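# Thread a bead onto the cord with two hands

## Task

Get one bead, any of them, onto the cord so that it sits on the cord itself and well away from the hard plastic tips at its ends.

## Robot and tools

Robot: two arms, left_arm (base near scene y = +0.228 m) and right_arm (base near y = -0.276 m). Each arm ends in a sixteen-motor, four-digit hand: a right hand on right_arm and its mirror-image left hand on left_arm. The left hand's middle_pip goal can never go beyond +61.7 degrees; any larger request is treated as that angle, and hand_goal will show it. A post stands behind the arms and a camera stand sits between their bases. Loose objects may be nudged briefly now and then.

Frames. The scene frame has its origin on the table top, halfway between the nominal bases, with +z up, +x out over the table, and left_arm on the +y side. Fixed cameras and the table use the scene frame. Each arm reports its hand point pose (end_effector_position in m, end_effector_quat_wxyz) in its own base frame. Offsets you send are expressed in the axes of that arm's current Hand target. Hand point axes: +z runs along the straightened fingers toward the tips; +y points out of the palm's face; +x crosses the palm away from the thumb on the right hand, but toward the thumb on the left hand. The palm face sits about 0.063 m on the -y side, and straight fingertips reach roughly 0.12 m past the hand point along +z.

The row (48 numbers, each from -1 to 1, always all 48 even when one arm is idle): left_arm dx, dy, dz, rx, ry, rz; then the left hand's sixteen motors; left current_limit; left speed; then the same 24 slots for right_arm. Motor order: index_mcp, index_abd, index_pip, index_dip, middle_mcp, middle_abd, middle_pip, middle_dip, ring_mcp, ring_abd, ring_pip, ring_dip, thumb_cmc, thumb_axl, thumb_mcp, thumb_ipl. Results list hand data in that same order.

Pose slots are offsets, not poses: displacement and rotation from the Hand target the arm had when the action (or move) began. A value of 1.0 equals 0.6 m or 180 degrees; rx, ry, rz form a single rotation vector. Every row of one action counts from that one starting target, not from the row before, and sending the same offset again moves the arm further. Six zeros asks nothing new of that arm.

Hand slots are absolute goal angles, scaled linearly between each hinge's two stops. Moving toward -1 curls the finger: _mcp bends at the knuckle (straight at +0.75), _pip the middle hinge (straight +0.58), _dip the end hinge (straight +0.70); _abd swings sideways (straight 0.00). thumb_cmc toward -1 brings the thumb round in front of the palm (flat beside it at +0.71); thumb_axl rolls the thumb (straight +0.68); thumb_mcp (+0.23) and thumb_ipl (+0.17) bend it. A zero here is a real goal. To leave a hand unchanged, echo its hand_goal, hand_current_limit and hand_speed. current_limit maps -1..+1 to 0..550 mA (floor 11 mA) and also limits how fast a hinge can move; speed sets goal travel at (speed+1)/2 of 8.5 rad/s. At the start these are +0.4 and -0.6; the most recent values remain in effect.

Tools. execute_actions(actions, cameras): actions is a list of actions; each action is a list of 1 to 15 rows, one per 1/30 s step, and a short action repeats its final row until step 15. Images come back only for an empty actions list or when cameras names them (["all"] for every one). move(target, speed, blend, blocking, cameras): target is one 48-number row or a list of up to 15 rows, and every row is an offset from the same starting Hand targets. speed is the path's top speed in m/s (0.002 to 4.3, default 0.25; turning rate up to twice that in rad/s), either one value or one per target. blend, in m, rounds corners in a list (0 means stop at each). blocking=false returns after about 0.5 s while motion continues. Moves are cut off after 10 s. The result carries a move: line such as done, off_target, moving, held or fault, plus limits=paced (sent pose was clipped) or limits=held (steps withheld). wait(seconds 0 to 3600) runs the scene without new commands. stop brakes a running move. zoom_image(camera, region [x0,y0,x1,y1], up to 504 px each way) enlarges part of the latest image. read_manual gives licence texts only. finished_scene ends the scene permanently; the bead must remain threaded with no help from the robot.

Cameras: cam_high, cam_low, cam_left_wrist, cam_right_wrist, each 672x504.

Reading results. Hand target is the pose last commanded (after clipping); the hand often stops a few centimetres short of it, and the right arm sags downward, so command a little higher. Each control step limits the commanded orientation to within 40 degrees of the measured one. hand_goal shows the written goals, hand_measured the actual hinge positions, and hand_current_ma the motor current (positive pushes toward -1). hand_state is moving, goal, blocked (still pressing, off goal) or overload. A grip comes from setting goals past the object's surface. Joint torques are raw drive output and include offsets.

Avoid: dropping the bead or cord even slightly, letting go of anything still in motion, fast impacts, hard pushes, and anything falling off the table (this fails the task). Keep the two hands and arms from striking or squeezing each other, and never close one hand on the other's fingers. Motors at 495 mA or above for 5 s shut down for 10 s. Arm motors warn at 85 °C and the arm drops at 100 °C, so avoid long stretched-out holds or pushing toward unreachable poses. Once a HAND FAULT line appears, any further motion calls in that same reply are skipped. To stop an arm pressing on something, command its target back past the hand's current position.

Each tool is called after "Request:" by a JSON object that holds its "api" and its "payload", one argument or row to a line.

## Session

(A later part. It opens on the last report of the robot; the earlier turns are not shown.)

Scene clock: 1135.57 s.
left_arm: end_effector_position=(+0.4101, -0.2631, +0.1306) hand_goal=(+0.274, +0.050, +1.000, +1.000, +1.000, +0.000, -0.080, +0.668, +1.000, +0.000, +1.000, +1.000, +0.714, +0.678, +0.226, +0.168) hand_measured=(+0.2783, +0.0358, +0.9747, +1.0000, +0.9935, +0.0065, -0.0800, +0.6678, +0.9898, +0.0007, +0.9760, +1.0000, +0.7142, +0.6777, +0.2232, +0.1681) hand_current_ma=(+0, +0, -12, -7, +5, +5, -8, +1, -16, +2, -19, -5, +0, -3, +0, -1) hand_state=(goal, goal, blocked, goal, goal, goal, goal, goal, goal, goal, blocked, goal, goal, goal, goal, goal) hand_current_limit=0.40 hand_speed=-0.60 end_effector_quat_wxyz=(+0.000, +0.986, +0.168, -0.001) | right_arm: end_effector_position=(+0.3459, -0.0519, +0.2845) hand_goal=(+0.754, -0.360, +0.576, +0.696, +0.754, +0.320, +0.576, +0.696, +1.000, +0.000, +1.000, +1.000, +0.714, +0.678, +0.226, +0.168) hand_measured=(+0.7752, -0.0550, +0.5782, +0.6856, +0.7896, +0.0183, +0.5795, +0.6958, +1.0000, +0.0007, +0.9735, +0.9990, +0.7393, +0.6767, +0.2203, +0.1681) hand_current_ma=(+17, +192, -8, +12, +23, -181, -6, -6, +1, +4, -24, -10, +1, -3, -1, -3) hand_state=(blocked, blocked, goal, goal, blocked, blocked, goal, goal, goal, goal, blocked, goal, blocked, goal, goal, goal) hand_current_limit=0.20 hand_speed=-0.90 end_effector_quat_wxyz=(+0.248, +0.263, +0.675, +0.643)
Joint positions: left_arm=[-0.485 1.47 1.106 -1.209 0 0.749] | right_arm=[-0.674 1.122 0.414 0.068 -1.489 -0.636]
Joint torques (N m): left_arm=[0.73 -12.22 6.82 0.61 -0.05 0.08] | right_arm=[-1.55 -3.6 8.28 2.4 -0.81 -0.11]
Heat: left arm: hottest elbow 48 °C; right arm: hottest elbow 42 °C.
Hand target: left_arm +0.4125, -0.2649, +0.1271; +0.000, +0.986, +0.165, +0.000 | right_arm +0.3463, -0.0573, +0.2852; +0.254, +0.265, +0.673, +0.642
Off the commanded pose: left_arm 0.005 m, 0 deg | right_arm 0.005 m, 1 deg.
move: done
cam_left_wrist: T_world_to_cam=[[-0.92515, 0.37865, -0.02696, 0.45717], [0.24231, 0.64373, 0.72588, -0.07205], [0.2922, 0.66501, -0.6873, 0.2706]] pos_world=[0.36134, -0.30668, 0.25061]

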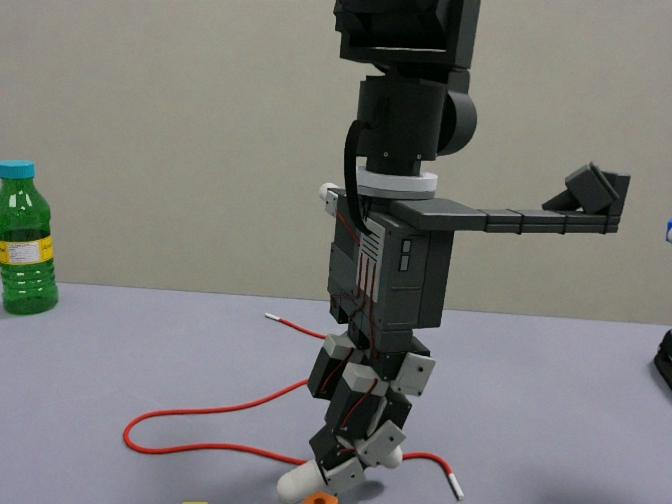

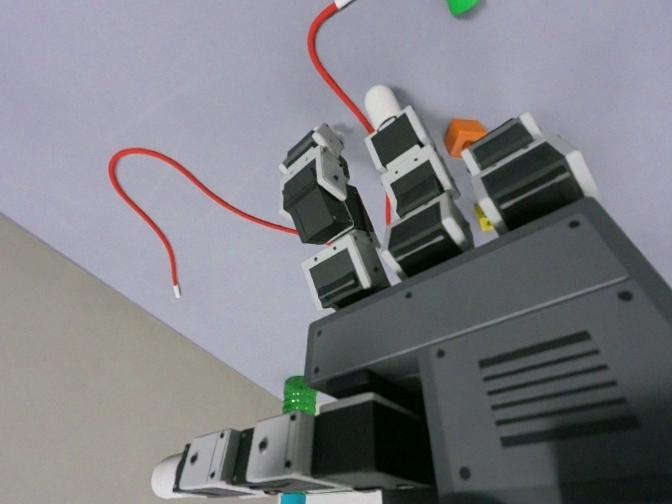

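Request:
{"api": "move", "payload": {
  "target": [
    [0,0.0,0.011,0,0,0, 0.273,0.05,1,1,1,0,-0.08,0.667,1,0,1,1,0.714,0.678,0.226,0.168,0.4,-0.6, 0,0,0,0,0,0, 0.754,-0.36,0.576,0.696,0.754,0.32,0.576,0.696,1,0,1,1,0.714,0.678,0.226,0.168,0.2,-0.9]
  ],
  "speed": 0.04,
  "cameras": ["cam_low","cam_left_wrist"]
}}

Request:
{"api": "zoom_image", "payload": {
  "camera": "cam_left_wrist",
  "region": [310, 50, 430, 170]
}}

Request:
{"api": "zoom_image", "payload": {
  "camera": "cam_low",
  "region": [320, 384, 440, 504]
}}

Scene clock: 1163.10 s.
left_arm: end_effector_position=(+0.4106, -0.2634, +0.1261) hand_goal=(+0.274, +0.050, +1.000, +1.000, +1.000, +0.000, -0.080, +0.668, +1.000, +0.000, +1.000, +1.000, +0.714, +0.678, +0.226, +0.168) hand_measured=(+0.2783, +0.0358, +0.9747, +0.9990, +0.9935, +0.0065, -0.0800, +0.6678, +0.9898, +0.0007, +0.9760, +0.9990, +0.7142, +0.6777, +0.2232, +0.1681) hand_current_ma=(+0, -2, -11, -4, +8, +3, -4, +4, -12, +4, -18, -10, -2, -7, +3, +1) hand_state=(goal, goal, blocked, goal, goal, goal, goal, goal, goal, goal, blocked, goal, goal, goal, goal, goal) hand_current_limit=0.40 hand_speed=-0.60 end_effector_quat_wxyz=(+0.001, +0.986, +0.168, +0.001) | right_arm: end_effector_position=(+0.3459, -0.0519, +0.2845) hand_goal=(+0.754, -0.360, +0.576, +0.696, +0.754, +0.320, +0.576, +0.696, +1.000, +0.000, +1.000, +1.000, +0.714, +0.678, +0.226, +0.168) hand_measured=(+0.7752, -0.0535, +0.5782, +0.6856, +0.7896, +0.0183, +0.5782, +0.6958, +0.9995, +0.0007, +0.9735, +0.9977, +0.7406, +0.6767, +0.2203, +0.1672) hand_current_ma=(+13, +198, -4, +5, +28, -184, -11, +9, +0, +5, -10, -1, -2, -2, +5, -6) hand_state=(blocked, blocked, goal, goal, blocked, blocked, goal, goal, goal, goal, blocked, goal, blocked, goal, goal, goal) hand_current_limit=0.20 hand_speed=-0.90 end_effector_quat_wxyz=(+0.248, +0.263, +0.675, +0.643)
Joint positions: left_arm=[-0.485 1.473 1.096 -1.192 0 0.749] | right_arm=[-0.674 1.122 0.414 0.068 -1.489 -0.636]
Joint torques (N m): left_arm=[0.73 -11.99 6.67 0.62 -0.04 0.08] | right_arm=[-1.67 -3.55 8.27 2.4 -0.81 -0.11]
Motor temperatures (°C): left_arm=[22 32 44 23 20 22] | right_arm=[21 21 42 22 25 23]
Heat: left arm: hottest elbow 44 °C; right arm: hottest elbow 42 °C.
Hand target: left_arm +0.4125, -0.2648, +0.1204; +0.000, +0.986, +0.165, +0.000 | right_arm +0.3463, -0.0573, +0.2852; +0.254, +0.265, +0.673, +0.642
Off the commanded pose: left_arm 0.006 m, 0 deg | right_arm 0.005 m, 1 deg.
move: done
cam_left_wrist: T_world_to_cam=[[-0.92503, 0.37861, -0.03115, 0.45802], [0.23962, 0.64515, 0.72551, -0.06714], [0.29478, 0.66365, -0.68751, 0.26608]] pos_world=[0.36134, -0.30668, 0.24591]

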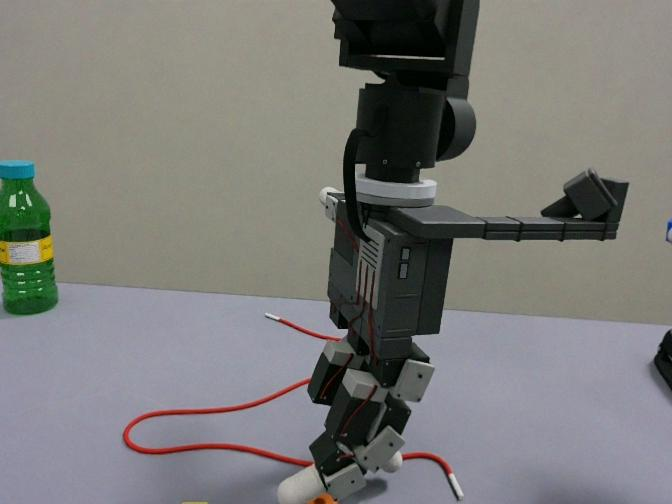

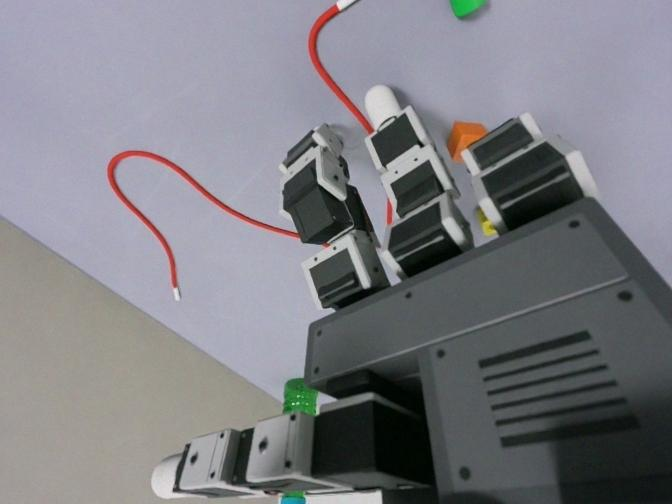

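Scaled by 4.200 from the camera's image (finer frame: 960x720).

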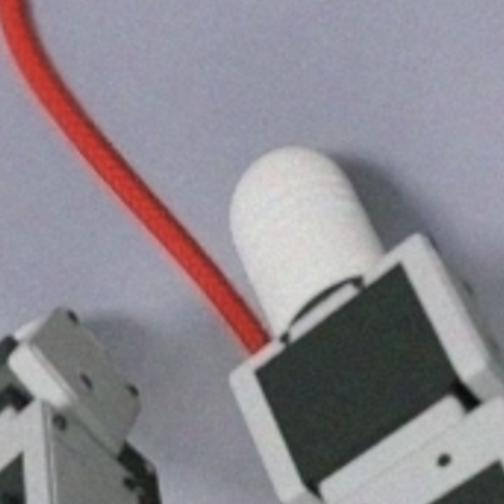

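Scaled by 4.200 from the camera's image (finer frame: 960x720).

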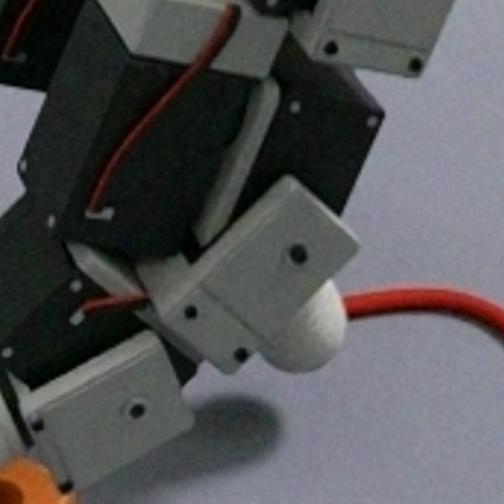

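Request:
{"api": "move", "payload": {
  "target": [
    [0,0.0,0.008,0,0,0, 0.273,0.05,1,1,1,0,-0.08,0.667,1,0,1,1,0.714,0.678,0.226,0.168,0.4,-0.6, 0,0,0,0,0,0, 0.754,-0.36,0.576,0.696,0.754,0.32,0.576,0.696,1,0,1,1,0.714,0.678,0.226,0.168,0.2,-0.9]
  ],
  "speed": 0.03,
  "cameras": ["cam_low","cam_left_wrist"]
}}

Request:
{"api": "zoom_image", "payload": {
  "camera": "cam_left_wrist",
  "region": [310, 50, 430, 170]
}}

Request:
{"api": "zoom_image", "payload": {
  "camera": "cam_low",
  "region": [320, 384, 440, 504]
}}

Scene clock: 1174.80 s.
left_arm: end_effector_position=(+0.4106, -0.2634, +0.1210) hand_goal=(+0.274, +0.050, +1.000, +1.000, +1.000, +0.000, -0.080, +0.668, +1.000, +0.000, +1.000, +1.000, +0.714, +0.678, +0.226, +0.168) hand_measured=(+0.2783, +0.0358, +0.9747, +1.0000, +0.9935, +0.0065, -0.0800, +0.6678, +0.9898, +0.0007, +0.9760, +0.9990, +0.7142, +0.6777, +0.2232, +0.1681) hand_current_ma=(+1, -3, -13, -3, +14, +3, -6, +5, -12, +7, -16, -3, -6, -6, +2, -6) hand_state=(goal, goal, blocked, goal, goal, goal, goal, goal, goal, goal, blocked, goal, goal, goal, goal, goal) hand_current_limit=0.40 hand_speed=-0.60 end_effector_quat_wxyz=(+0.001, +0.986, +0.168, +0.001) | right_arm: end_effector_position=(+0.3459, -0.0519, +0.2845) hand_goal=(+0.754, -0.360, +0.576, +0.696, +0.754, +0.320, +0.576, +0.696, +1.000, +0.000, +1.000, +1.000, +0.714, +0.678, +0.226, +0.168) hand_measured=(+0.7752, -0.0535, +0.5782, +0.6856, +0.7896, +0.0183, +0.5782, +0.6958, +0.9995, +0.0007, +0.9735, +0.9990, +0.7393, +0.6777, +0.2203, +0.1672) hand_current_ma=(+6, +194, +0, +7, +25, -195, -19, +2, +7, +5, -18, -10, +4, -8, +1, +1) hand_state=(blocked, blocked, goal, goal, blocked, blocked, goal, goal, goal, goal, blocked, goal, blocked, goal, goal, goal) hand_current_limit=0.20 hand_speed=-0.90 end_effector_quat_wxyz=(+0.248, +0.263, +0.675, +0.643)
Joint positions: left_arm=[-0.485 1.479 1.088 -1.178 0 0.749] | right_arm=[-0.674 1.122 0.414 0.068 -1.489 -0.636]
Joint torques (N m): left_arm=[0.79 -11.93 6.58 0.61 -0.05 0.08] | right_arm=[-1.49 -3.55 8.29 2.4 -0.81 -0.11]
Heat: left arm: hottest elbow 44 °C; right arm: hottest elbow 42 °C.
Hand target: left_arm +0.4124, -0.2648, +0.1155; +0.000, +0.986, +0.165, +0.000 | right_arm +0.3463, -0.0573, +0.2852; +0.254, +0.265, +0.673, +0.642
Off the commanded pose: left_arm 0.006 m, 0 deg | right_arm 0.005 m, 1 deg.
move: done
cam_left_wrist: T_world_to_cam=[[-0.92505, 0.3786, -0.0307, 0.45786], [0.23992, 0.64504, 0.72551, -0.06368], [0.29449, 0.66377, -0.68752, 0.26276]] pos_world=[0.36144, -0.30668, 0.24091]

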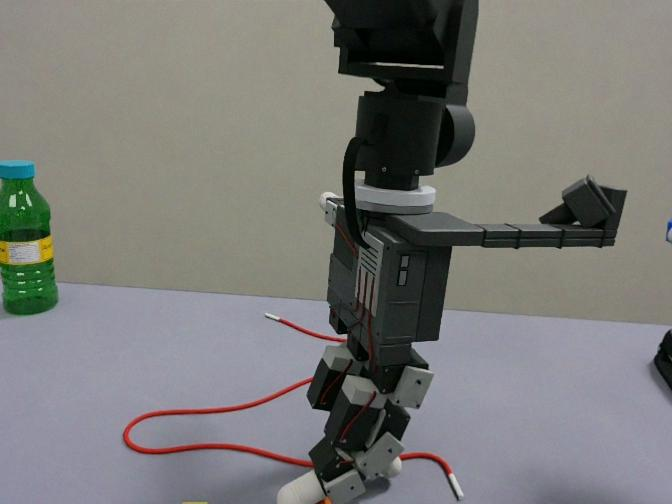

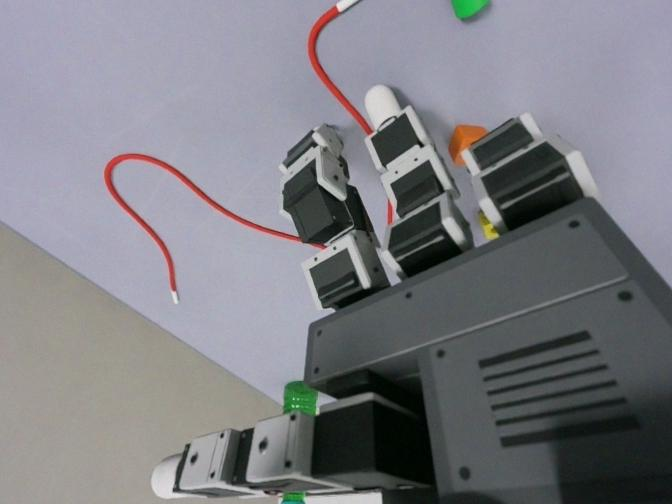

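Scaled by 4.200 from the camera's image (finer frame: 960x720).

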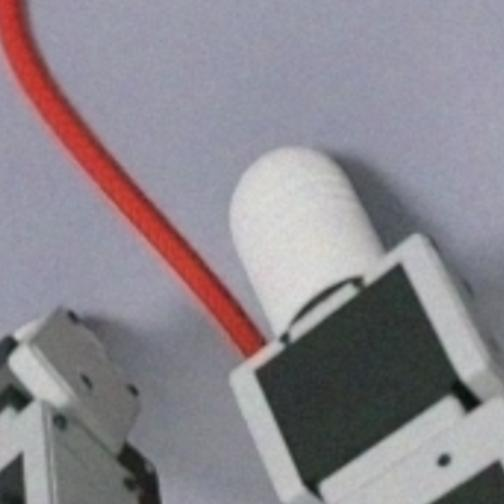

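Scaled by 4.200 from the camera's image (finer frame: 960x720).

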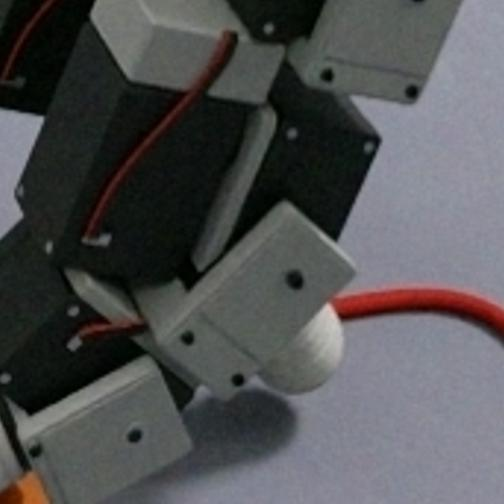

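Request:
{"api": "move", "payload": {
  "target": [
    [0,0.0,0.0075,0,0,0, 0.273,0.05,1,1,1,0,-0.08,0.667,1,0,1,1,0.714,0.678,0.226,0.168,0.4,-0.6, 0,0,0,0,0,0, 0.754,-0.36,0.576,0.696,0.754,0.32,0.576,0.696,1,0,1,1,0.714,0.678,0.226,0.168,0.2,-0.9]
  ],
  "speed": 0.02,
  "cameras": ["cam_low","cam_left_wrist"]
}}

Request:
{"api": "zoom_image", "payload": {
  "camera": "cam_low",
  "region": [320, 384, 440, 504]
}}

Scene clock: 1183.07 s.
left_arm: end_effector_position=(+0.4106, -0.2634, +0.1172) hand_goal=(+0.274, +0.050, +1.000, +1.000, +1.000, +0.000, -0.080, +0.668, +1.000, +0.000, +1.000, +1.000, +0.714, +0.678, +0.226, +0.168) hand_measured=(+0.2795, +0.0358, +0.9747, +1.0000, +0.9935, +0.0065, -0.0800, +0.6678, +0.9898, +0.0007, +0.9760, +0.9990, +0.7142, +0.6767, +0.2232, +0.1681) hand_current_ma=(-1, -1, -9, -2, +1, +3, -7, +7, -16, +0, -15, -9, -3, -10, +3, +0) hand_state=(goal, goal, blocked, goal, goal, goal, goal, goal, goal, goal, blocked, goal, goal, goal, goal, goal) hand_current_limit=0.40 hand_speed=-0.60 end_effector_quat_wxyz=(+0.001, +0.986, +0.168, +0.001) | right_arm: end_effector_position=(+0.3459, -0.0519, +0.2845) hand_goal=(+0.754, -0.360, +0.576, +0.696, +0.754, +0.320, +0.576, +0.696, +1.000, +0.000, +1.000, +1.000, +0.714, +0.678, +0.226, +0.168) hand_measured=(+0.7752, -0.0550, +0.5782, +0.6856, +0.7896, +0.0197, +0.5782, +0.6958, +0.9995, +0.0007, +0.9735, +0.9977, +0.7393, +0.6777, +0.2203, +0.1681) hand_current_ma=(+10, +190, -8, +3, +21, -186, -15, -2, +7, -2, -10, -8, +12, -1, +7, -4) hand_state=(blocked, blocked, goal, goal, blocked, blocked, goal, goal, goal, goal, blocked, goal, blocked, goal, goal, goal) hand_current_limit=0.20 hand_speed=-0.90 end_effector_quat_wxyz=(+0.248, +0.263, +0.675, +0.643)
Joint positions: left_arm=[-0.485 1.482 1.081 -1.167 0 0.749] | right_arm=[-0.674 1.122 0.414 0.068 -1.489 -0.636]
Joint torques (N m): left_arm=[0.79 -12.22 6.54 0.66 -0.05 0.09] | right_arm=[-1.49 -3.55 8.28 2.4 -0.81 -0.11]
Heat: left arm: hottest elbow 42 °C; right arm: hottest elbow 42 °C.
Hand target: left_arm +0.4125, -0.2649, +0.1113; +0.000, +0.986, +0.165, +0.000 | right_arm +0.3463, -0.0573, +0.2852; +0.254, +0.265, +0.673, +0.642
Off the commanded pose: left_arm 0.007 m, 0 deg | right_arm 0.005 m, 1 deg.
move: done
cam_left_wrist: T_world_to_cam=[[-0.92502, 0.37861, -0.03152, 0.45792], [0.2394, 0.6453, 0.72545, -0.06057], [0.295, 0.66351, -0.68756, 0.25982]] pos_world=[0.36144, -0.30668, 0.23701]

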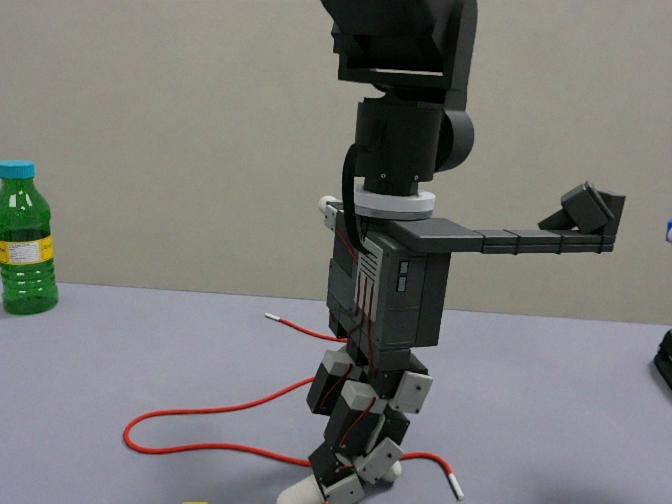

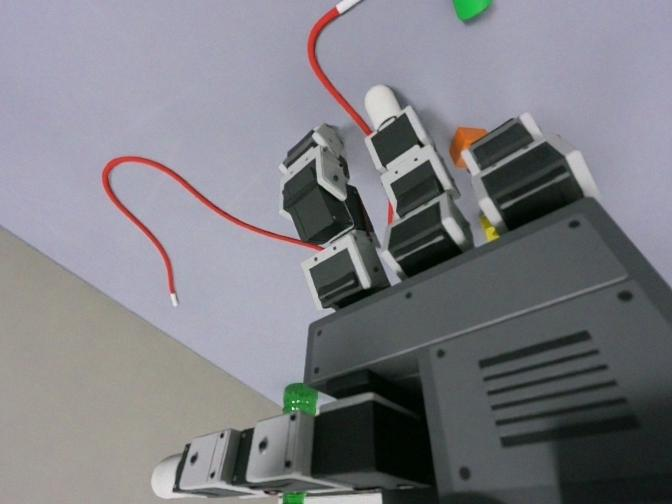

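Scaled by 4.200 from the camera's image (finer frame: 960x720).

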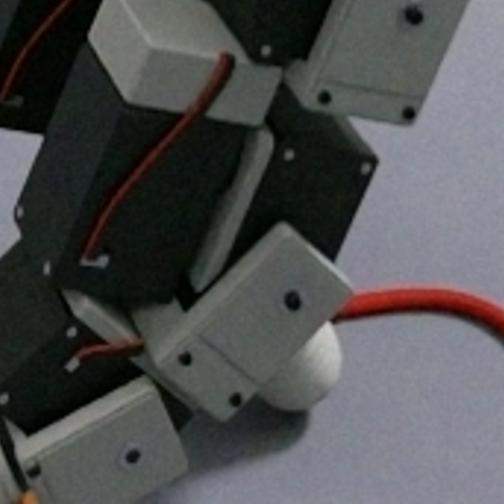

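Request:
{"api": "move", "payload": {
  "target": [
    [0,0.0,0.002,0,0,0, 0.273,-0.10,1,1,1,0.13,-0.08,0.667,1,0,1,1,0.714,0.678,0.226,0.168,0.4,-0.9, 0,0,0,0,0,0, 0.754,-0.36,0.576,0.696,0.754,0.32,0.576,0.696,1,0,1,1,0.714,0.678,0.226,0.168,0.2,-0.9],
    [0,0.0,0.002,0,0,0, 0.273,-0.4,1,1,1,0.3,-0.08,0.667,1,0,1,1,0.714,0.678,0.226,0.168,0.4,-0.9, 0,0,0,0,0,0, 0.754,-0.36,0.576,0.696,0.754,0.32,0.576,0.696,1,0,1,1,0.714,0.678,0.226,0.168,0.2,-0.9]
  ],
  "speed": 0.02,
  "cameras": ["cam_low","cam_left_wrist"]
}}

Request:
{"api": "zoom_image", "payload": {
  "camera": "cam_low",
  "region": [320, 384, 440, 504]
}}

Request:
{"api": "zoom_image", "payload": {
  "camera": "cam_left_wrist",
  "region": [290, 50, 430, 190]
}}

Scene clock: 1193.90 s.
left_arm: end_effector_position=(+0.4115, -0.2639, +0.1172) hand_goal=(+0.274, -0.400, +1.000, +1.000, +1.000, +0.300, -0.080, +0.668, +1.000, +0.000, +1.000, +1.000, +0.714, +0.678, +0.226, +0.168) hand_measured=(+0.2783, -0.1356, +0.9670, +1.0000, +0.9947, +0.2219, -0.0813, +0.6678, +0.9898, +0.0007, +0.9760, +0.9990, +0.7142, +0.6767, +0.2232, +0.1672) hand_current_ma=(+4, +154, -23, -1, +11, -44, -12, +2, -14, +2, -18, -3, +3, -9, +4, -2) hand_state=(goal, moving, blocked, goal, goal, blocked, goal, goal, goal, goal, blocked, goal, goal, goal, goal, goal) hand_current_limit=0.40 hand_speed=-0.90 end_effector_quat_wxyz=(+0.002, +0.986, +0.168, +0.002) | right_arm: end_effector_position=(+0.3459, -0.0519, +0.2845) hand_goal=(+0.754, -0.360, +0.576, +0.696, +0.754, +0.320, +0.576, +0.696, +1.000, +0.000, +1.000, +1.000, +0.714, +0.678, +0.226, +0.168) hand_measured=(+0.7752, -0.0550, +0.5782, +0.6856, +0.7896, +0.0183, +0.5782, +0.6958, +0.9995, +0.0007, +0.9735, +0.9977, +0.7393, +0.6777, +0.2203, +0.1672) hand_current_ma=(+17, +193, -2, -4, +21, -190, -5, +13, -6, +4, -7, -5, +8, -6, +3, +2) hand_state=(blocked, blocked, goal, goal, blocked, blocked, goal, goal, goal, goal, blocked, goal, blocked, goal, goal, goal) hand_current_limit=0.20 hand_speed=-0.90 end_effector_quat_wxyz=(+0.248, +0.263, +0.675, +0.643)
Joint positions: left_arm=[-0.485 1.483 1.081 -1.163 0 0.749] | right_arm=[-0.674 1.122 0.414 0.068 -1.489 -0.636]
Joint torques (N m): left_arm=[0.79 -11.93 6.42 0.65 -0.05 0.09] | right_arm=[-1.55 -3.55 8.28 2.4 -0.81 -0.11]
Heat: left arm: hottest elbow 42 °C; right arm: hottest elbow 42 °C.
Hand target: left_arm +0.4125, -0.2649, +0.1101; +0.000, +0.986, +0.165, +0.000 | right_arm +0.3463, -0.0573, +0.2852; +0.254, +0.265, +0.673, +0.642
Off the commanded pose: left_arm 0.007 m, 0 deg | right_arm 0.005 m, 1 deg.
move: done
cam_left_wrist: T_world_to_cam=[[-0.92491, 0.37858, -0.03492, 0.45925], [0.23723, 0.64645, 0.72513, -0.05921], [0.2971, 0.6624, -0.68772, 0.25875]] pos_world=[0.36194, -0.30698, 0.23692]

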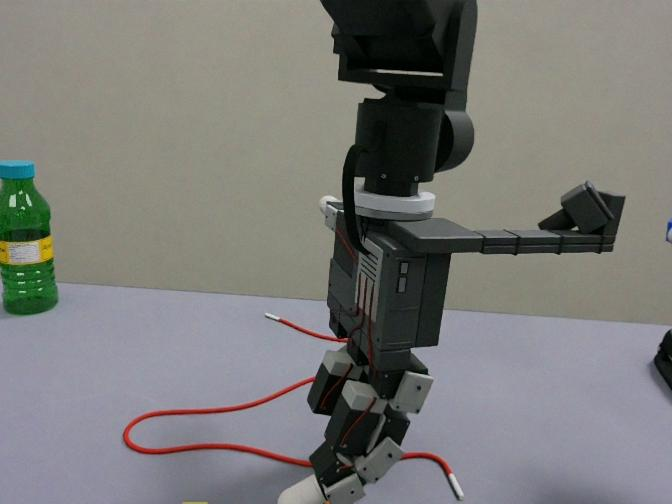

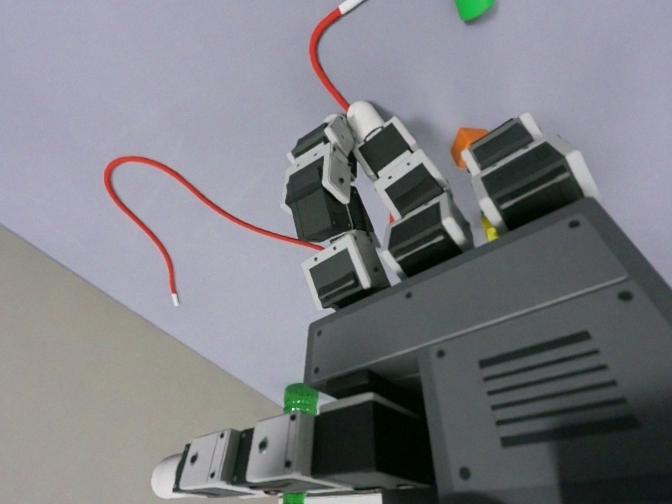

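Scaled by 4.200 from the camera's image (finer frame: 960x720).

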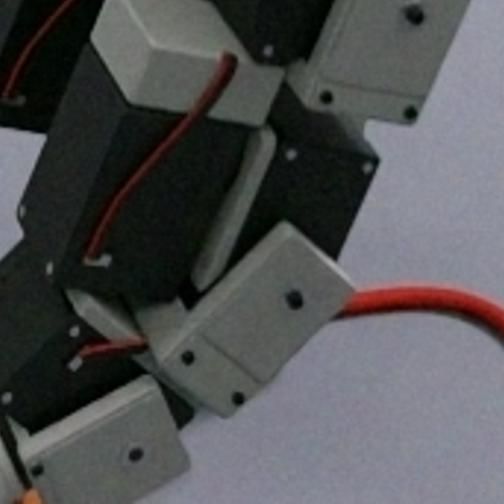

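Scaled by 3.600 from the camera's image (finer frame: 960x720).

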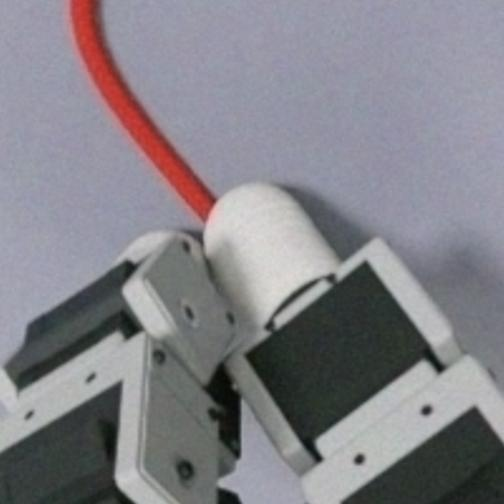

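Request:
{"api": "move", "payload": {
  "target": [
    [0,0.0,0,0,0,0, 0.273,0.05,1,1,1,0,-0.08,0.667,1,0,1,1,0.714,0.678,0.226,0.168,0.4,-0.6, 0,0,0,0,0,0, 0.754,-0.36,0.576,0.696,0.754,0.32,0.576,0.696,1,0,1,1,0.714,0.678,0.226,0.168,0.2,-0.9],
    [0,0.0,-0.15,0,0,0, 0.273,0.05,1,1,1,0,-0.08,0.667,1,0,1,1,0.714,0.678,0.226,0.168,0.4,-0.6, 0,0,0,0,0,0, 0.754,-0.36,0.576,0.696,0.754,0.32,0.576,0.696,1,0,1,1,0.714,0.678,0.226,0.168,0.2,-0.9]
  ],
  "speed": 0.1,
  "cameras": ["cam_left_wrist"]
}}

Scene clock: 1342.40 s.
left_arm: end_effector_position=(+0.4020, -0.2589, +0.1737) hand_goal=(+0.274, +0.050, +1.000, +1.000, +1.000, +0.000, -0.080, +0.668, +1.000, +0.000, +1.000, +1.000, +0.714, +0.678, +0.226, +0.168) hand_measured=(+0.2771, +0.0402, +0.9747, +0.9990, +0.9959, -0.0023, -0.0749, +0.6729, +0.9898, +0.0007, +0.9760, +1.0000, +0.7142, +0.6777, +0.2232, +0.1681) hand_current_ma=(+2, +5, -17, -4, +7, +3, -8, +4, -11, +5, -20, -5, -9, -6, +2, -2) hand_state=(goal, goal, blocked, goal, goal, goal, goal, goal, goal, goal, blocked, goal, goal, goal, goal, goal) hand_current_limit=0.40 hand_speed=-0.60 end_effector_quat_wxyz=(-0.015, +0.986, +0.168, -0.020) | right_arm: end_effector_position=(+0.3459, -0.0519, +0.2845) hand_goal=(+0.754, -0.360, +0.576, +0.696, +0.754, +0.320, +0.576, +0.696, +1.000, +0.000, +1.000, +1.000, +0.714, +0.678, +0.226, +0.168) hand_measured=(+0.7764, -0.0550, +0.5795, +0.6856, +0.7896, +0.0183, +0.5782, +0.6958, +1.0000, +0.0007, +0.9747, +0.9990, +0.7406, +0.6767, +0.2203, +0.1672) hand_current_ma=(+24, +196, -4, -4, +18, -192, -6, +11, +5, +0, -6, -1, +4, -10, +9, -8) hand_state=(blocked, blocked, goal, goal, blocked, blocked, goal, goal, goal, goal, blocked, goal, blocked, goal, goal, goal) hand_current_limit=0.20 hand_speed=-0.90 end_effector_quat_wxyz=(+0.248, +0.263, +0.675, +0.643)
Joint positions: left_arm=[-0.485 1.441 1.203 -1.384 0 0.749] | right_arm=[-0.674 1.122 0.414 0.068 -1.489 -0.636]
Joint torques (N m): left_arm=[0.73 -14.39 10.19 -0.38 -0.05 0.08] | right_arm=[-1.61 -3.55 8.28 2.4 -0.81 -0.11]
Heat: left arm: hottest elbow 40 °C; right arm: hottest elbow 42 °C.
Hand target: left_arm +0.4126, -0.2649, +0.2000; +0.000, +0.986, +0.165, +0.000 | right_arm +0.3463, -0.0573, +0.2852; +0.254, +0.265, +0.673, +0.642
Off the commanded pose: left_arm 0.029 m, 3 deg | right_arm 0.005 m, 1 deg.
move: off_target (left_arm)
cam_left_wrist: T_world_to_cam=[[-0.92524, 0.37873, 0.02199, 0.44084], [0.27401, 0.62706, 0.72918, -0.12172], [0.26238, 0.6807, -0.68396, 0.31519]] pos_world=[0.35854, -0.30518, 0.29464]

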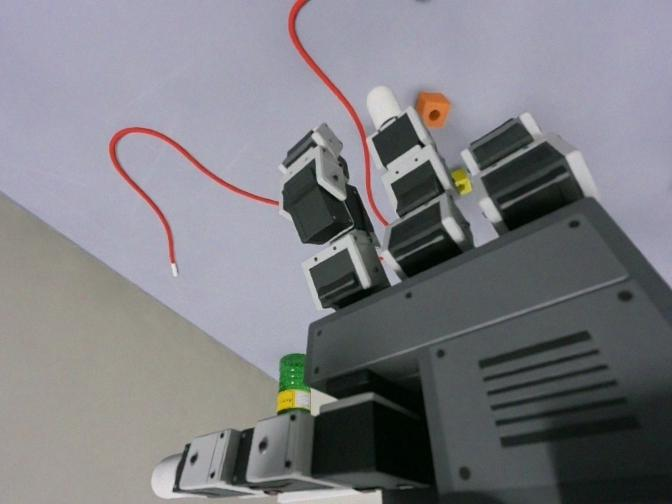

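Request:
{"api": "move", "payload": {
  "target": [
    [0.5367,-0.0965,-0.1167,-0.0965,0.0688,-0.3902, 0.754,0,0.577,0.696,1,-0.05,-0.08,0.667,1,0,1,1,0.714,0.678,0.226,0.168,0.4,-0.6, 0,0,0,0,0,0, 0.754,-0.36,0.576,0.696,0.754,0.32,0.576,0.696,1,0,1,1,0.714,0.678,0.226,0.168,0.2,-0.9]
  ],
  "speed": 0.2,
  "cameras": ["all"]
}}

Scene clock: 1354.93 s.
left_arm: end_effector_position=(+0.6832, -0.1080, +0.2543) hand_goal=(+0.754, +0.000, +0.578, +0.696, +1.000, -0.050, -0.080, +0.668, +1.000, +0.000, +1.000, +1.000, +0.714, +0.678, +0.226, +0.168) hand_measured=(+0.7607, +0.0051, +0.5834, +0.6920, +0.9959, -0.0447, -0.0749, +0.6729, +0.9910, -0.0008, +0.9760, +0.9990, +0.7192, +0.6777, +0.2242, +0.1681) hand_current_ma=(+4, -1, -2, -9, +8, +6, -8, +8, -14, +1, -24, +1, -8, -6, +7, +0) hand_state=(goal, goal, goal, goal, goal, goal, goal, goal, goal, goal, blocked, goal, goal, goal, goal, goal) hand_current_limit=0.40 hand_speed=-0.60 end_effector_quat_wxyz=(+0.109, +0.705, +0.692, +0.113) | right_arm: end_effector_position=(+0.3459, -0.0519, +0.2845) hand_goal=(+0.754, -0.360, +0.576, +0.696, +0.754, +0.320, +0.576, +0.696, +1.000, +0.000, +1.000, +1.000, +0.714, +0.678, +0.226, +0.168) hand_measured=(+0.7764, -0.0535, +0.5782, +0.6856, +0.7896, +0.0183, +0.5782, +0.6958, +0.9995, +0.0007, +0.9735, +0.9990, +0.7393, +0.6767, +0.2203, +0.1681) hand_current_ma=(+20, +193, -12, +5, +21, -186, -5, +3, -2, -9, -16, -7, +3, +0, +5, -4) hand_state=(blocked, blocked, goal, goal, blocked, blocked, goal, goal, goal, goal, blocked, goal, blocked, goal, goal, goal) hand_current_limit=0.20 hand_speed=-0.90 end_effector_quat_wxyz=(+0.248, +0.263, +0.675, +0.643)
Joint positions: left_arm=[-0.231 1.76 1.692 -1.195 -0.073 -0.201] | right_arm=[-0.674 1.122 0.414 0.068 -1.489 -0.636]
Joint torques (N m): left_arm=[1.14 -18.84 11.41 0.84 -0.31 -0.05] | right_arm=[-1.61 -3.49 8.27 2.4 -0.82 -0.1]
Heat: left arm: hottest elbow 44 °C; right arm: hottest elbow 42 °C.
Hand target: left_arm +0.6982, -0.1054, +0.2700; +0.123, +0.697, +0.696, +0.123 | right_arm +0.3463, -0.0573, +0.2852; +0.254, +0.265, +0.673, +0.642
Off the commanded pose: left_arm 0.022 m, 2 deg | right_arm 0.005 m, 1 deg.
move: off_target (left_arm)
cam_left_wrist: T_world_to_cam=[[-0.63462, -0.73515, -0.23836, 0.38939], [-0.71937, 0.44922, 0.52982, 0.35802], [-0.28243, 0.5077, -0.81393, 0.58041]] pos_world=[0.66859, -0.16924, 0.37554]
cam_right_wrist: T_world_to_cam=[[0.57906, -0.46574, 0.66916, -0.38394], [-0.16564, -0.87086, -0.46278, 0.09625], [0.79828, 0.15714, -0.58143, 0.02559]] pos_world=[0.21784, -0.09902, 0.31634]

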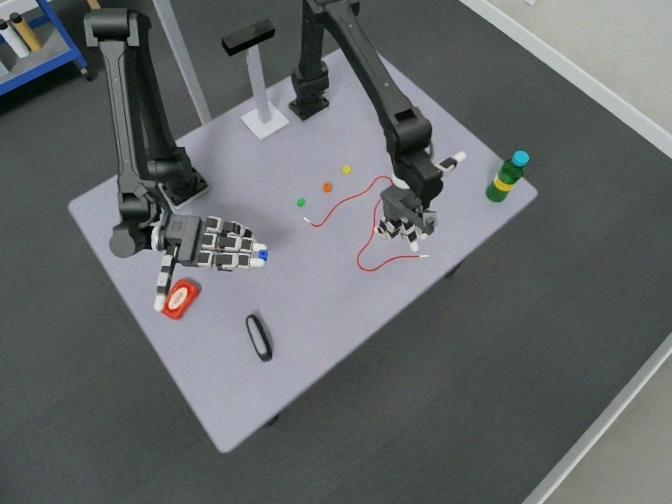

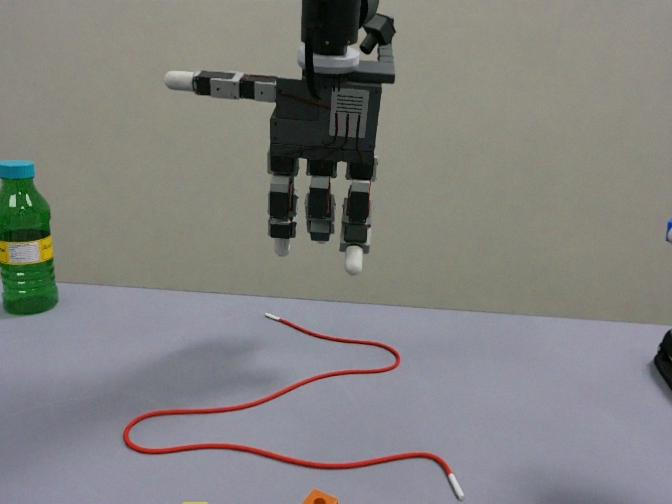

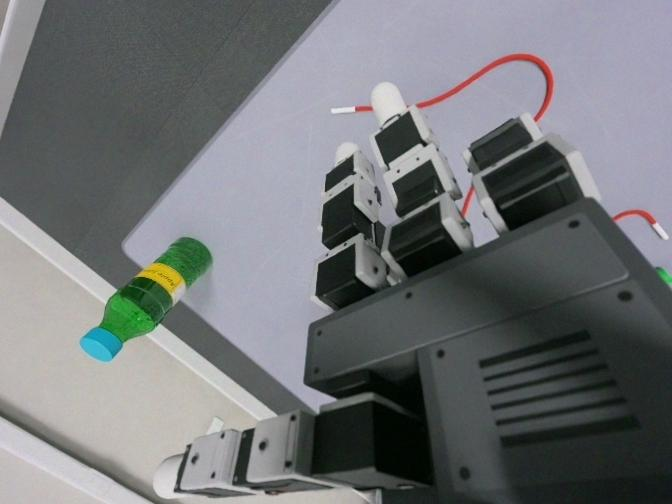

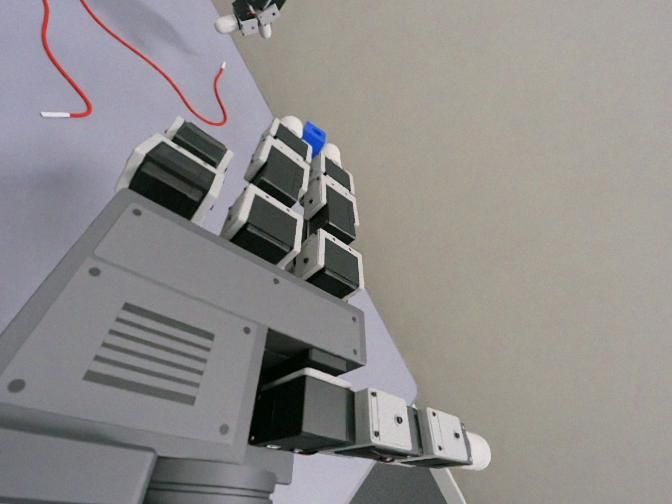

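Request:
{"api": "move", "payload": {
  "target": [
    [0.0295,-0.0005,0.145,0,0,0, 0.754,0,0.577,0.696,1,-0.05,-0.08,0.667,1,0,1,1,0.714,0.678,0.226,0.168,-0.3,-0.6, 0,0,0,0,0,0, 0.754,-0.36,0.576,0.696,0.754,0.32,0.576,0.696,1,0,1,1,0.714,0.678,0.226,0.168,0.2,-0.9]
  ],
  "speed": 0.12,
  "cameras": ["cam_low","cam_high","cam_left_wrist"]
}}

Request:
{"api": "zoom_image", "payload": {
  "camera": "cam_left_wrist",
  "region": [290, 50, 430, 190]
}}

Request:
{"api": "zoom_image", "payload": {
  "camera": "cam_low",
  "region": [200, 220, 400, 370]
}}

Scene clock: 1389.57 s.
left_arm: end_effector_position=(+0.7221, -0.0902, +0.1890) hand_goal=(+0.754, +0.000, +0.578, +0.696, +1.000, -0.050, -0.080, +0.668, +1.000, +0.000, +1.000, +1.000, +0.714, +0.678, +0.226, +0.168) hand_measured=(+0.7595, +0.0051, +0.5834, +0.6907, +0.9995, -0.0462, -0.0749, +0.6716, +0.9898, +0.0007, +0.9760, +0.9990, +0.7192, +0.6777, +0.2242, +0.1672) hand_current_ma=(-1, -6, +4, -6, +8, +3, -9, +2, -10, +2, -19, -2, -2, -11, +7, +2) hand_state=(goal, goal, goal, goal, goal, goal, goal, goal, goal, goal, blocked, goal, goal, goal, goal, goal) hand_current_limit=-0.30 hand_speed=-0.60 end_effector_quat_wxyz=(+0.118, +0.696, +0.698, +0.120) | right_arm: end_effector_position=(+0.3459, -0.0519, +0.2845) hand_goal=(+0.754, -0.360, +0.576, +0.696, +0.754, +0.320, +0.576, +0.696, +1.000, +0.000, +1.000, +1.000, +0.714, +0.678, +0.226, +0.168) hand_measured=(+0.7752, -0.0550, +0.5782, +0.6856, +0.7896, +0.0183, +0.5782, +0.6971, +1.0000, +0.0007, +0.9735, +0.9990, +0.7393, +0.6777, +0.2203, +0.1672) hand_current_ma=(+17, +193, -4, +7, +27, -184, -10, +11, +11, +8, -19, -14, +8, +3, +9, -3) hand_state=(blocked, blocked, goal, goal, blocked, blocked, goal, goal, goal, goal, blocked, goal, blocked, goal, goal, goal) hand_current_limit=0.20 hand_speed=-0.90 end_effector_quat_wxyz=(+0.248, +0.263, +0.675, +0.643)
Joint positions: left_arm=[-0.191 1.867 1.66 -1.032 -0.066 -0.182] | right_arm=[-0.674 1.122 0.414 0.068 -1.489 -0.636]
Joint torques (N m): left_arm=[1.26 -21.3 7.9 1.48 -0.02 0.13] | right_arm=[-1.55 -3.55 8.28 2.4 -0.81 -0.1]
Motor temperatures (°C): left_arm=[22 32 52 23 20 22] | right_arm=[21 21 41 22 26 23]
Heat: left arm: hottest elbow 52 °C; right arm: hottest elbow 41 °C.
Hand target: left_arm +0.7277, -0.0876, +0.1881; +0.123, +0.697, +0.696, +0.123 | right_arm +0.3463, -0.0573, +0.2852; +0.254, +0.265, +0.673, +0.642
Off the commanded pose: left_arm 0.006 m, 1 deg | right_arm 0.005 m, 1 deg.
move: done
cam_left_wrist: T_world_to_cam=[[-0.61409, -0.74884, -0.24927, 0.3976], [-0.74038, 0.43719, 0.51059, 0.43032], [-0.27337, 0.4981, -0.8229, 0.52346]] pos_world=[0.70586, -0.15113, 0.31015]
Images, in order (width x height): cam_high 672x504, cam_low 672x504, cam_left_wrist 672x504.

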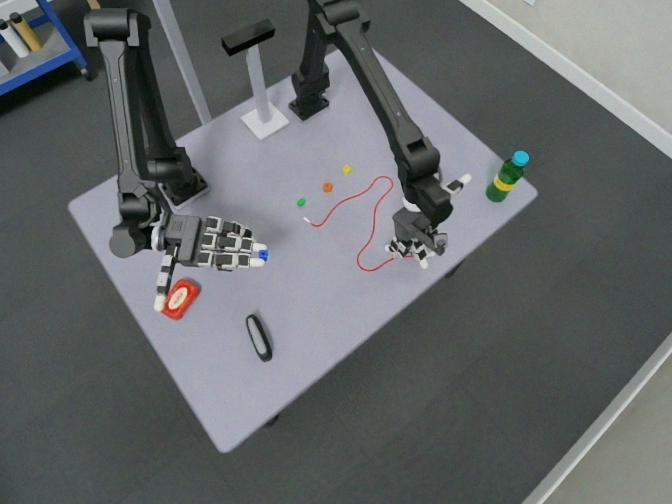

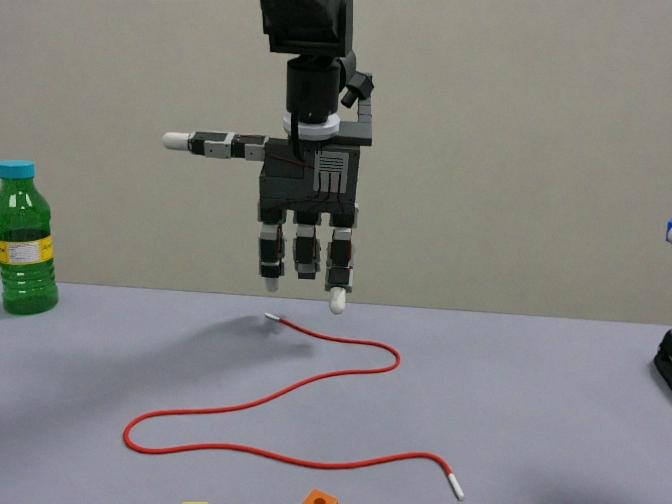

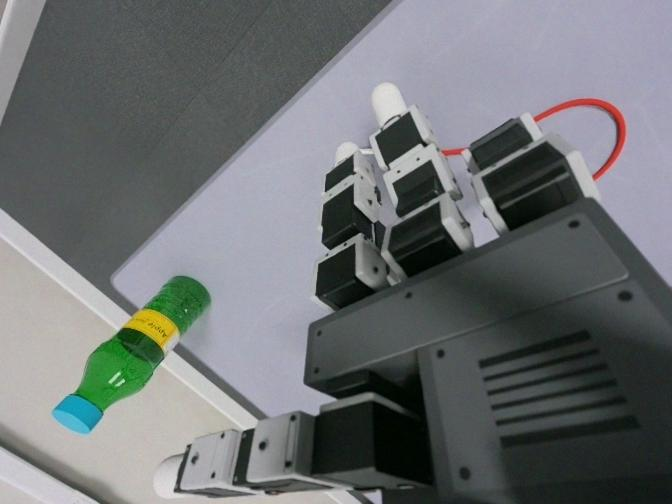

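Scaled by 3.600 from the camera's image (finer frame: 960x720).

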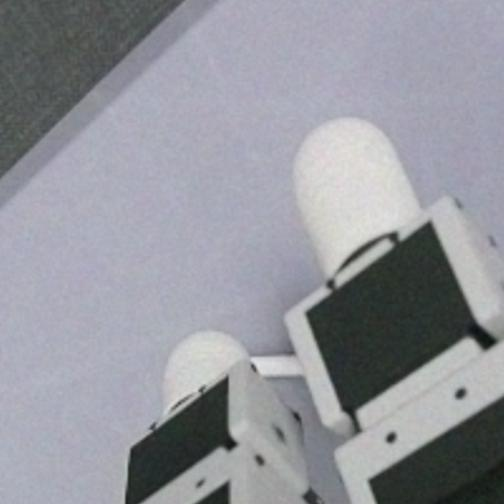

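Scaled by 2.520 from the camera's image (finer frame: 960x720).

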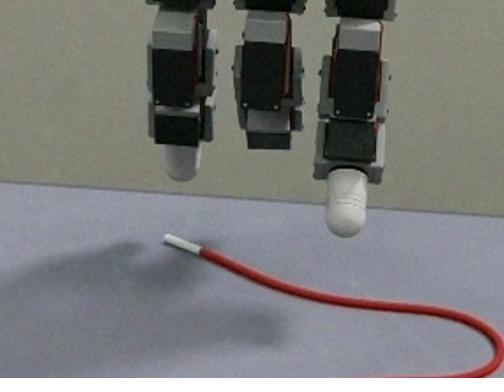

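Request:
{"api": "move", "payload": {
  "target": [
    [0.0017,-0.0342,0.0355,0,0,0, 0.754,0,0.577,0.696,1,-0.05,-0.08,0.667,1,0,1,1,0.714,0.678,0.226,0.168,-0.3,-0.6, 0,0,0,0,0,0, 0.754,-0.36,0.576,0.696,0.754,0.32,0.576,0.696,1,0,1,1,0.714,0.678,0.226,0.168,0.2,-0.9]
  ],
  "speed": 0.08,
  "cameras": ["cam_low","cam_left_wrist"]
}}

Request:
{"api": "zoom_image", "payload": {
  "camera": "cam_left_wrist",
  "region": [290, 50, 430, 190]
}}

Request:
{"api": "zoom_image", "payload": {
  "camera": "cam_low",
  "region": [220, 240, 340, 350]
}}

Scene clock: 1447.23 s.
left_arm: end_effector_position=(+0.7137, -0.0887, +0.1578) hand_goal=(+0.754, +0.000, +0.578, +0.696, +1.000, -0.050, -0.080, +0.668, +1.000, +0.000, +1.000, +1.000, +0.714, +0.678, +0.226, +0.168) hand_measured=(+0.7583, -0.0110, +0.5757, +0.6920, +0.9995, -0.0447, -0.0749, +0.6729, +0.9910, +0.0007, +0.9760, +1.0000, +0.7205, +0.6767, +0.2232, +0.1672) hand_current_ma=(+5, -4, -4, -6, +12, +6, -5, +4, -9, +5, -22, -3, -1, -5, +0, -2) hand_state=(goal, goal, goal, goal, goal, goal, goal, goal, goal, goal, blocked, goal, goal, goal, goal, goal) hand_current_limit=-0.30 hand_speed=-0.60 end_effector_quat_wxyz=(+0.117, +0.697, +0.698, +0.119) | right_arm: end_effector_position=(+0.3459, -0.0519, +0.2845) hand_goal=(+0.754, -0.360, +0.576, +0.696, +0.754, +0.320, +0.576, +0.696, +1.000, +0.000, +1.000, +1.000, +0.714, +0.678, +0.226, +0.168) hand_measured=(+0.7752, -0.0535, +0.5782, +0.6869, +0.7884, +0.0183, +0.5782, +0.6958, +1.0000, +0.0007, +0.9735, +0.9990, +0.7393, +0.6777, +0.2203, +0.1681) hand_current_ma=(+24, +195, -4, +9, +27, -192, -8, +6, +0, +5, -3, -6, +6, +1, +13, +3) hand_state=(blocked, blocked, goal, goal, blocked, blocked, goal, goal, goal, goal, blocked, goal, blocked, goal, goal, goal) hand_current_limit=0.20 hand_speed=-0.90 end_effector_quat_wxyz=(+0.248, +0.263, +0.675, +0.643)
Joint positions: left_arm=[-0.191 1.867 1.577 -0.953 -0.066 -0.182] | right_arm=[-0.674 1.122 0.414 0.068 -1.489 -0.636]
Joint torques (N m): left_arm=[1.08 -22.18 7.1 1.46 -0.07 0.12] | right_arm=[-1.61 -3.55 8.31 2.41 -0.81 -0.1]
Motor temperatures (°C): left_arm=[22 35 43 23 20 22] | right_arm=[21 21 41 22 26 23]
Heat: left arm: hottest elbow 43 °C; right arm: hottest elbow 41 °C.
Hand target: left_arm +0.7156, -0.0865, +0.1610; +0.123, +0.696, +0.696, +0.123 | right_arm +0.3463, -0.0573, +0.2852; +0.254, +0.265, +0.673, +0.642
Off the commanded pose: left_arm 0.004 m, 1 deg | right_arm 0.005 m, 1 deg.
move: done
cam_left_wrist: T_world_to_cam=[[-0.61527, -0.74848, -0.24744, 0.38647], [-0.73843, 0.43732, 0.51329, 0.43765], [-0.27598, 0.49853, -0.82177, 0.49645]] pos_world=[0.69796, -0.14963, 0.27894]

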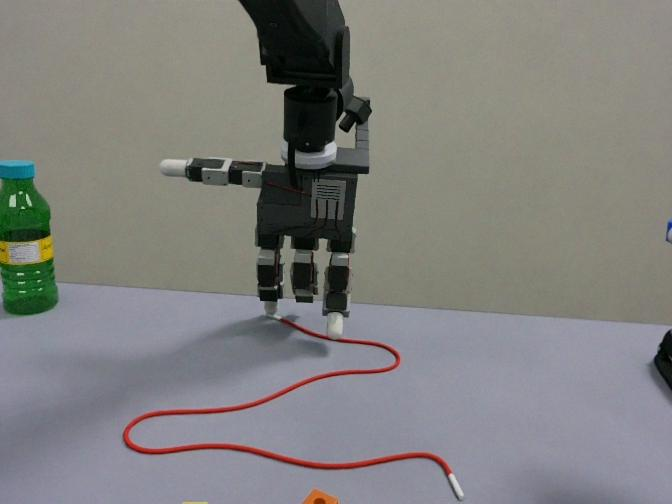

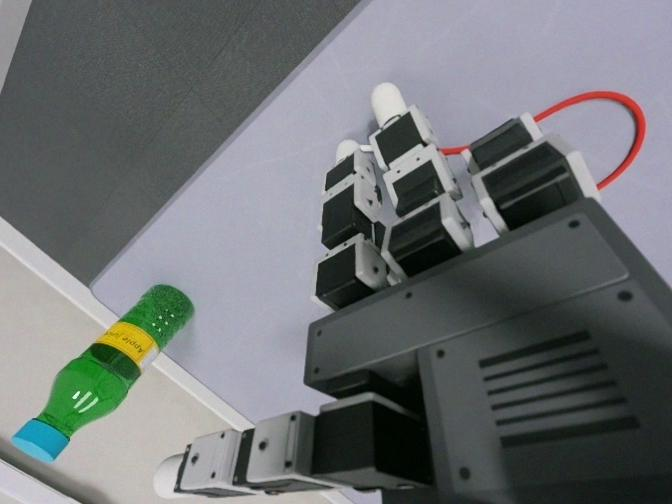

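Scaled by 3.600 from the camera's image (finer frame: 960x720).

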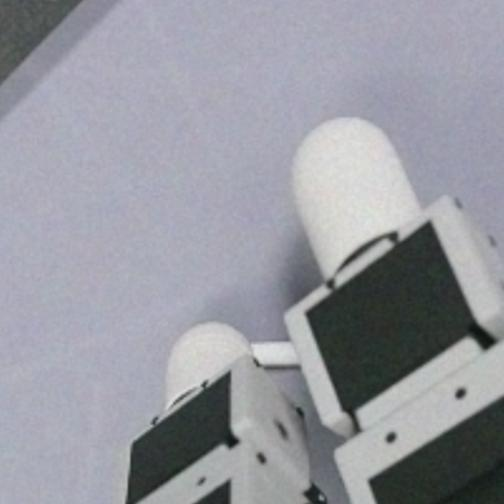

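Scaled by 4.200 from the camera's image (finer frame: 960x720).

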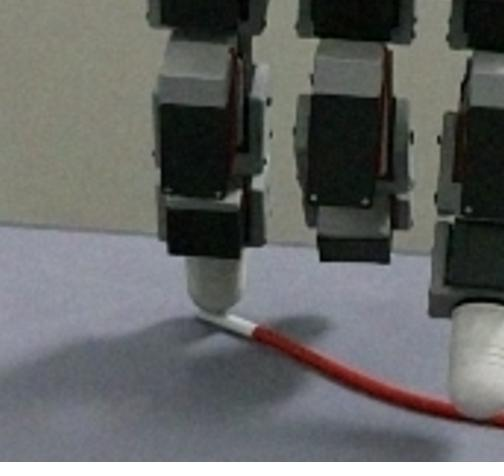

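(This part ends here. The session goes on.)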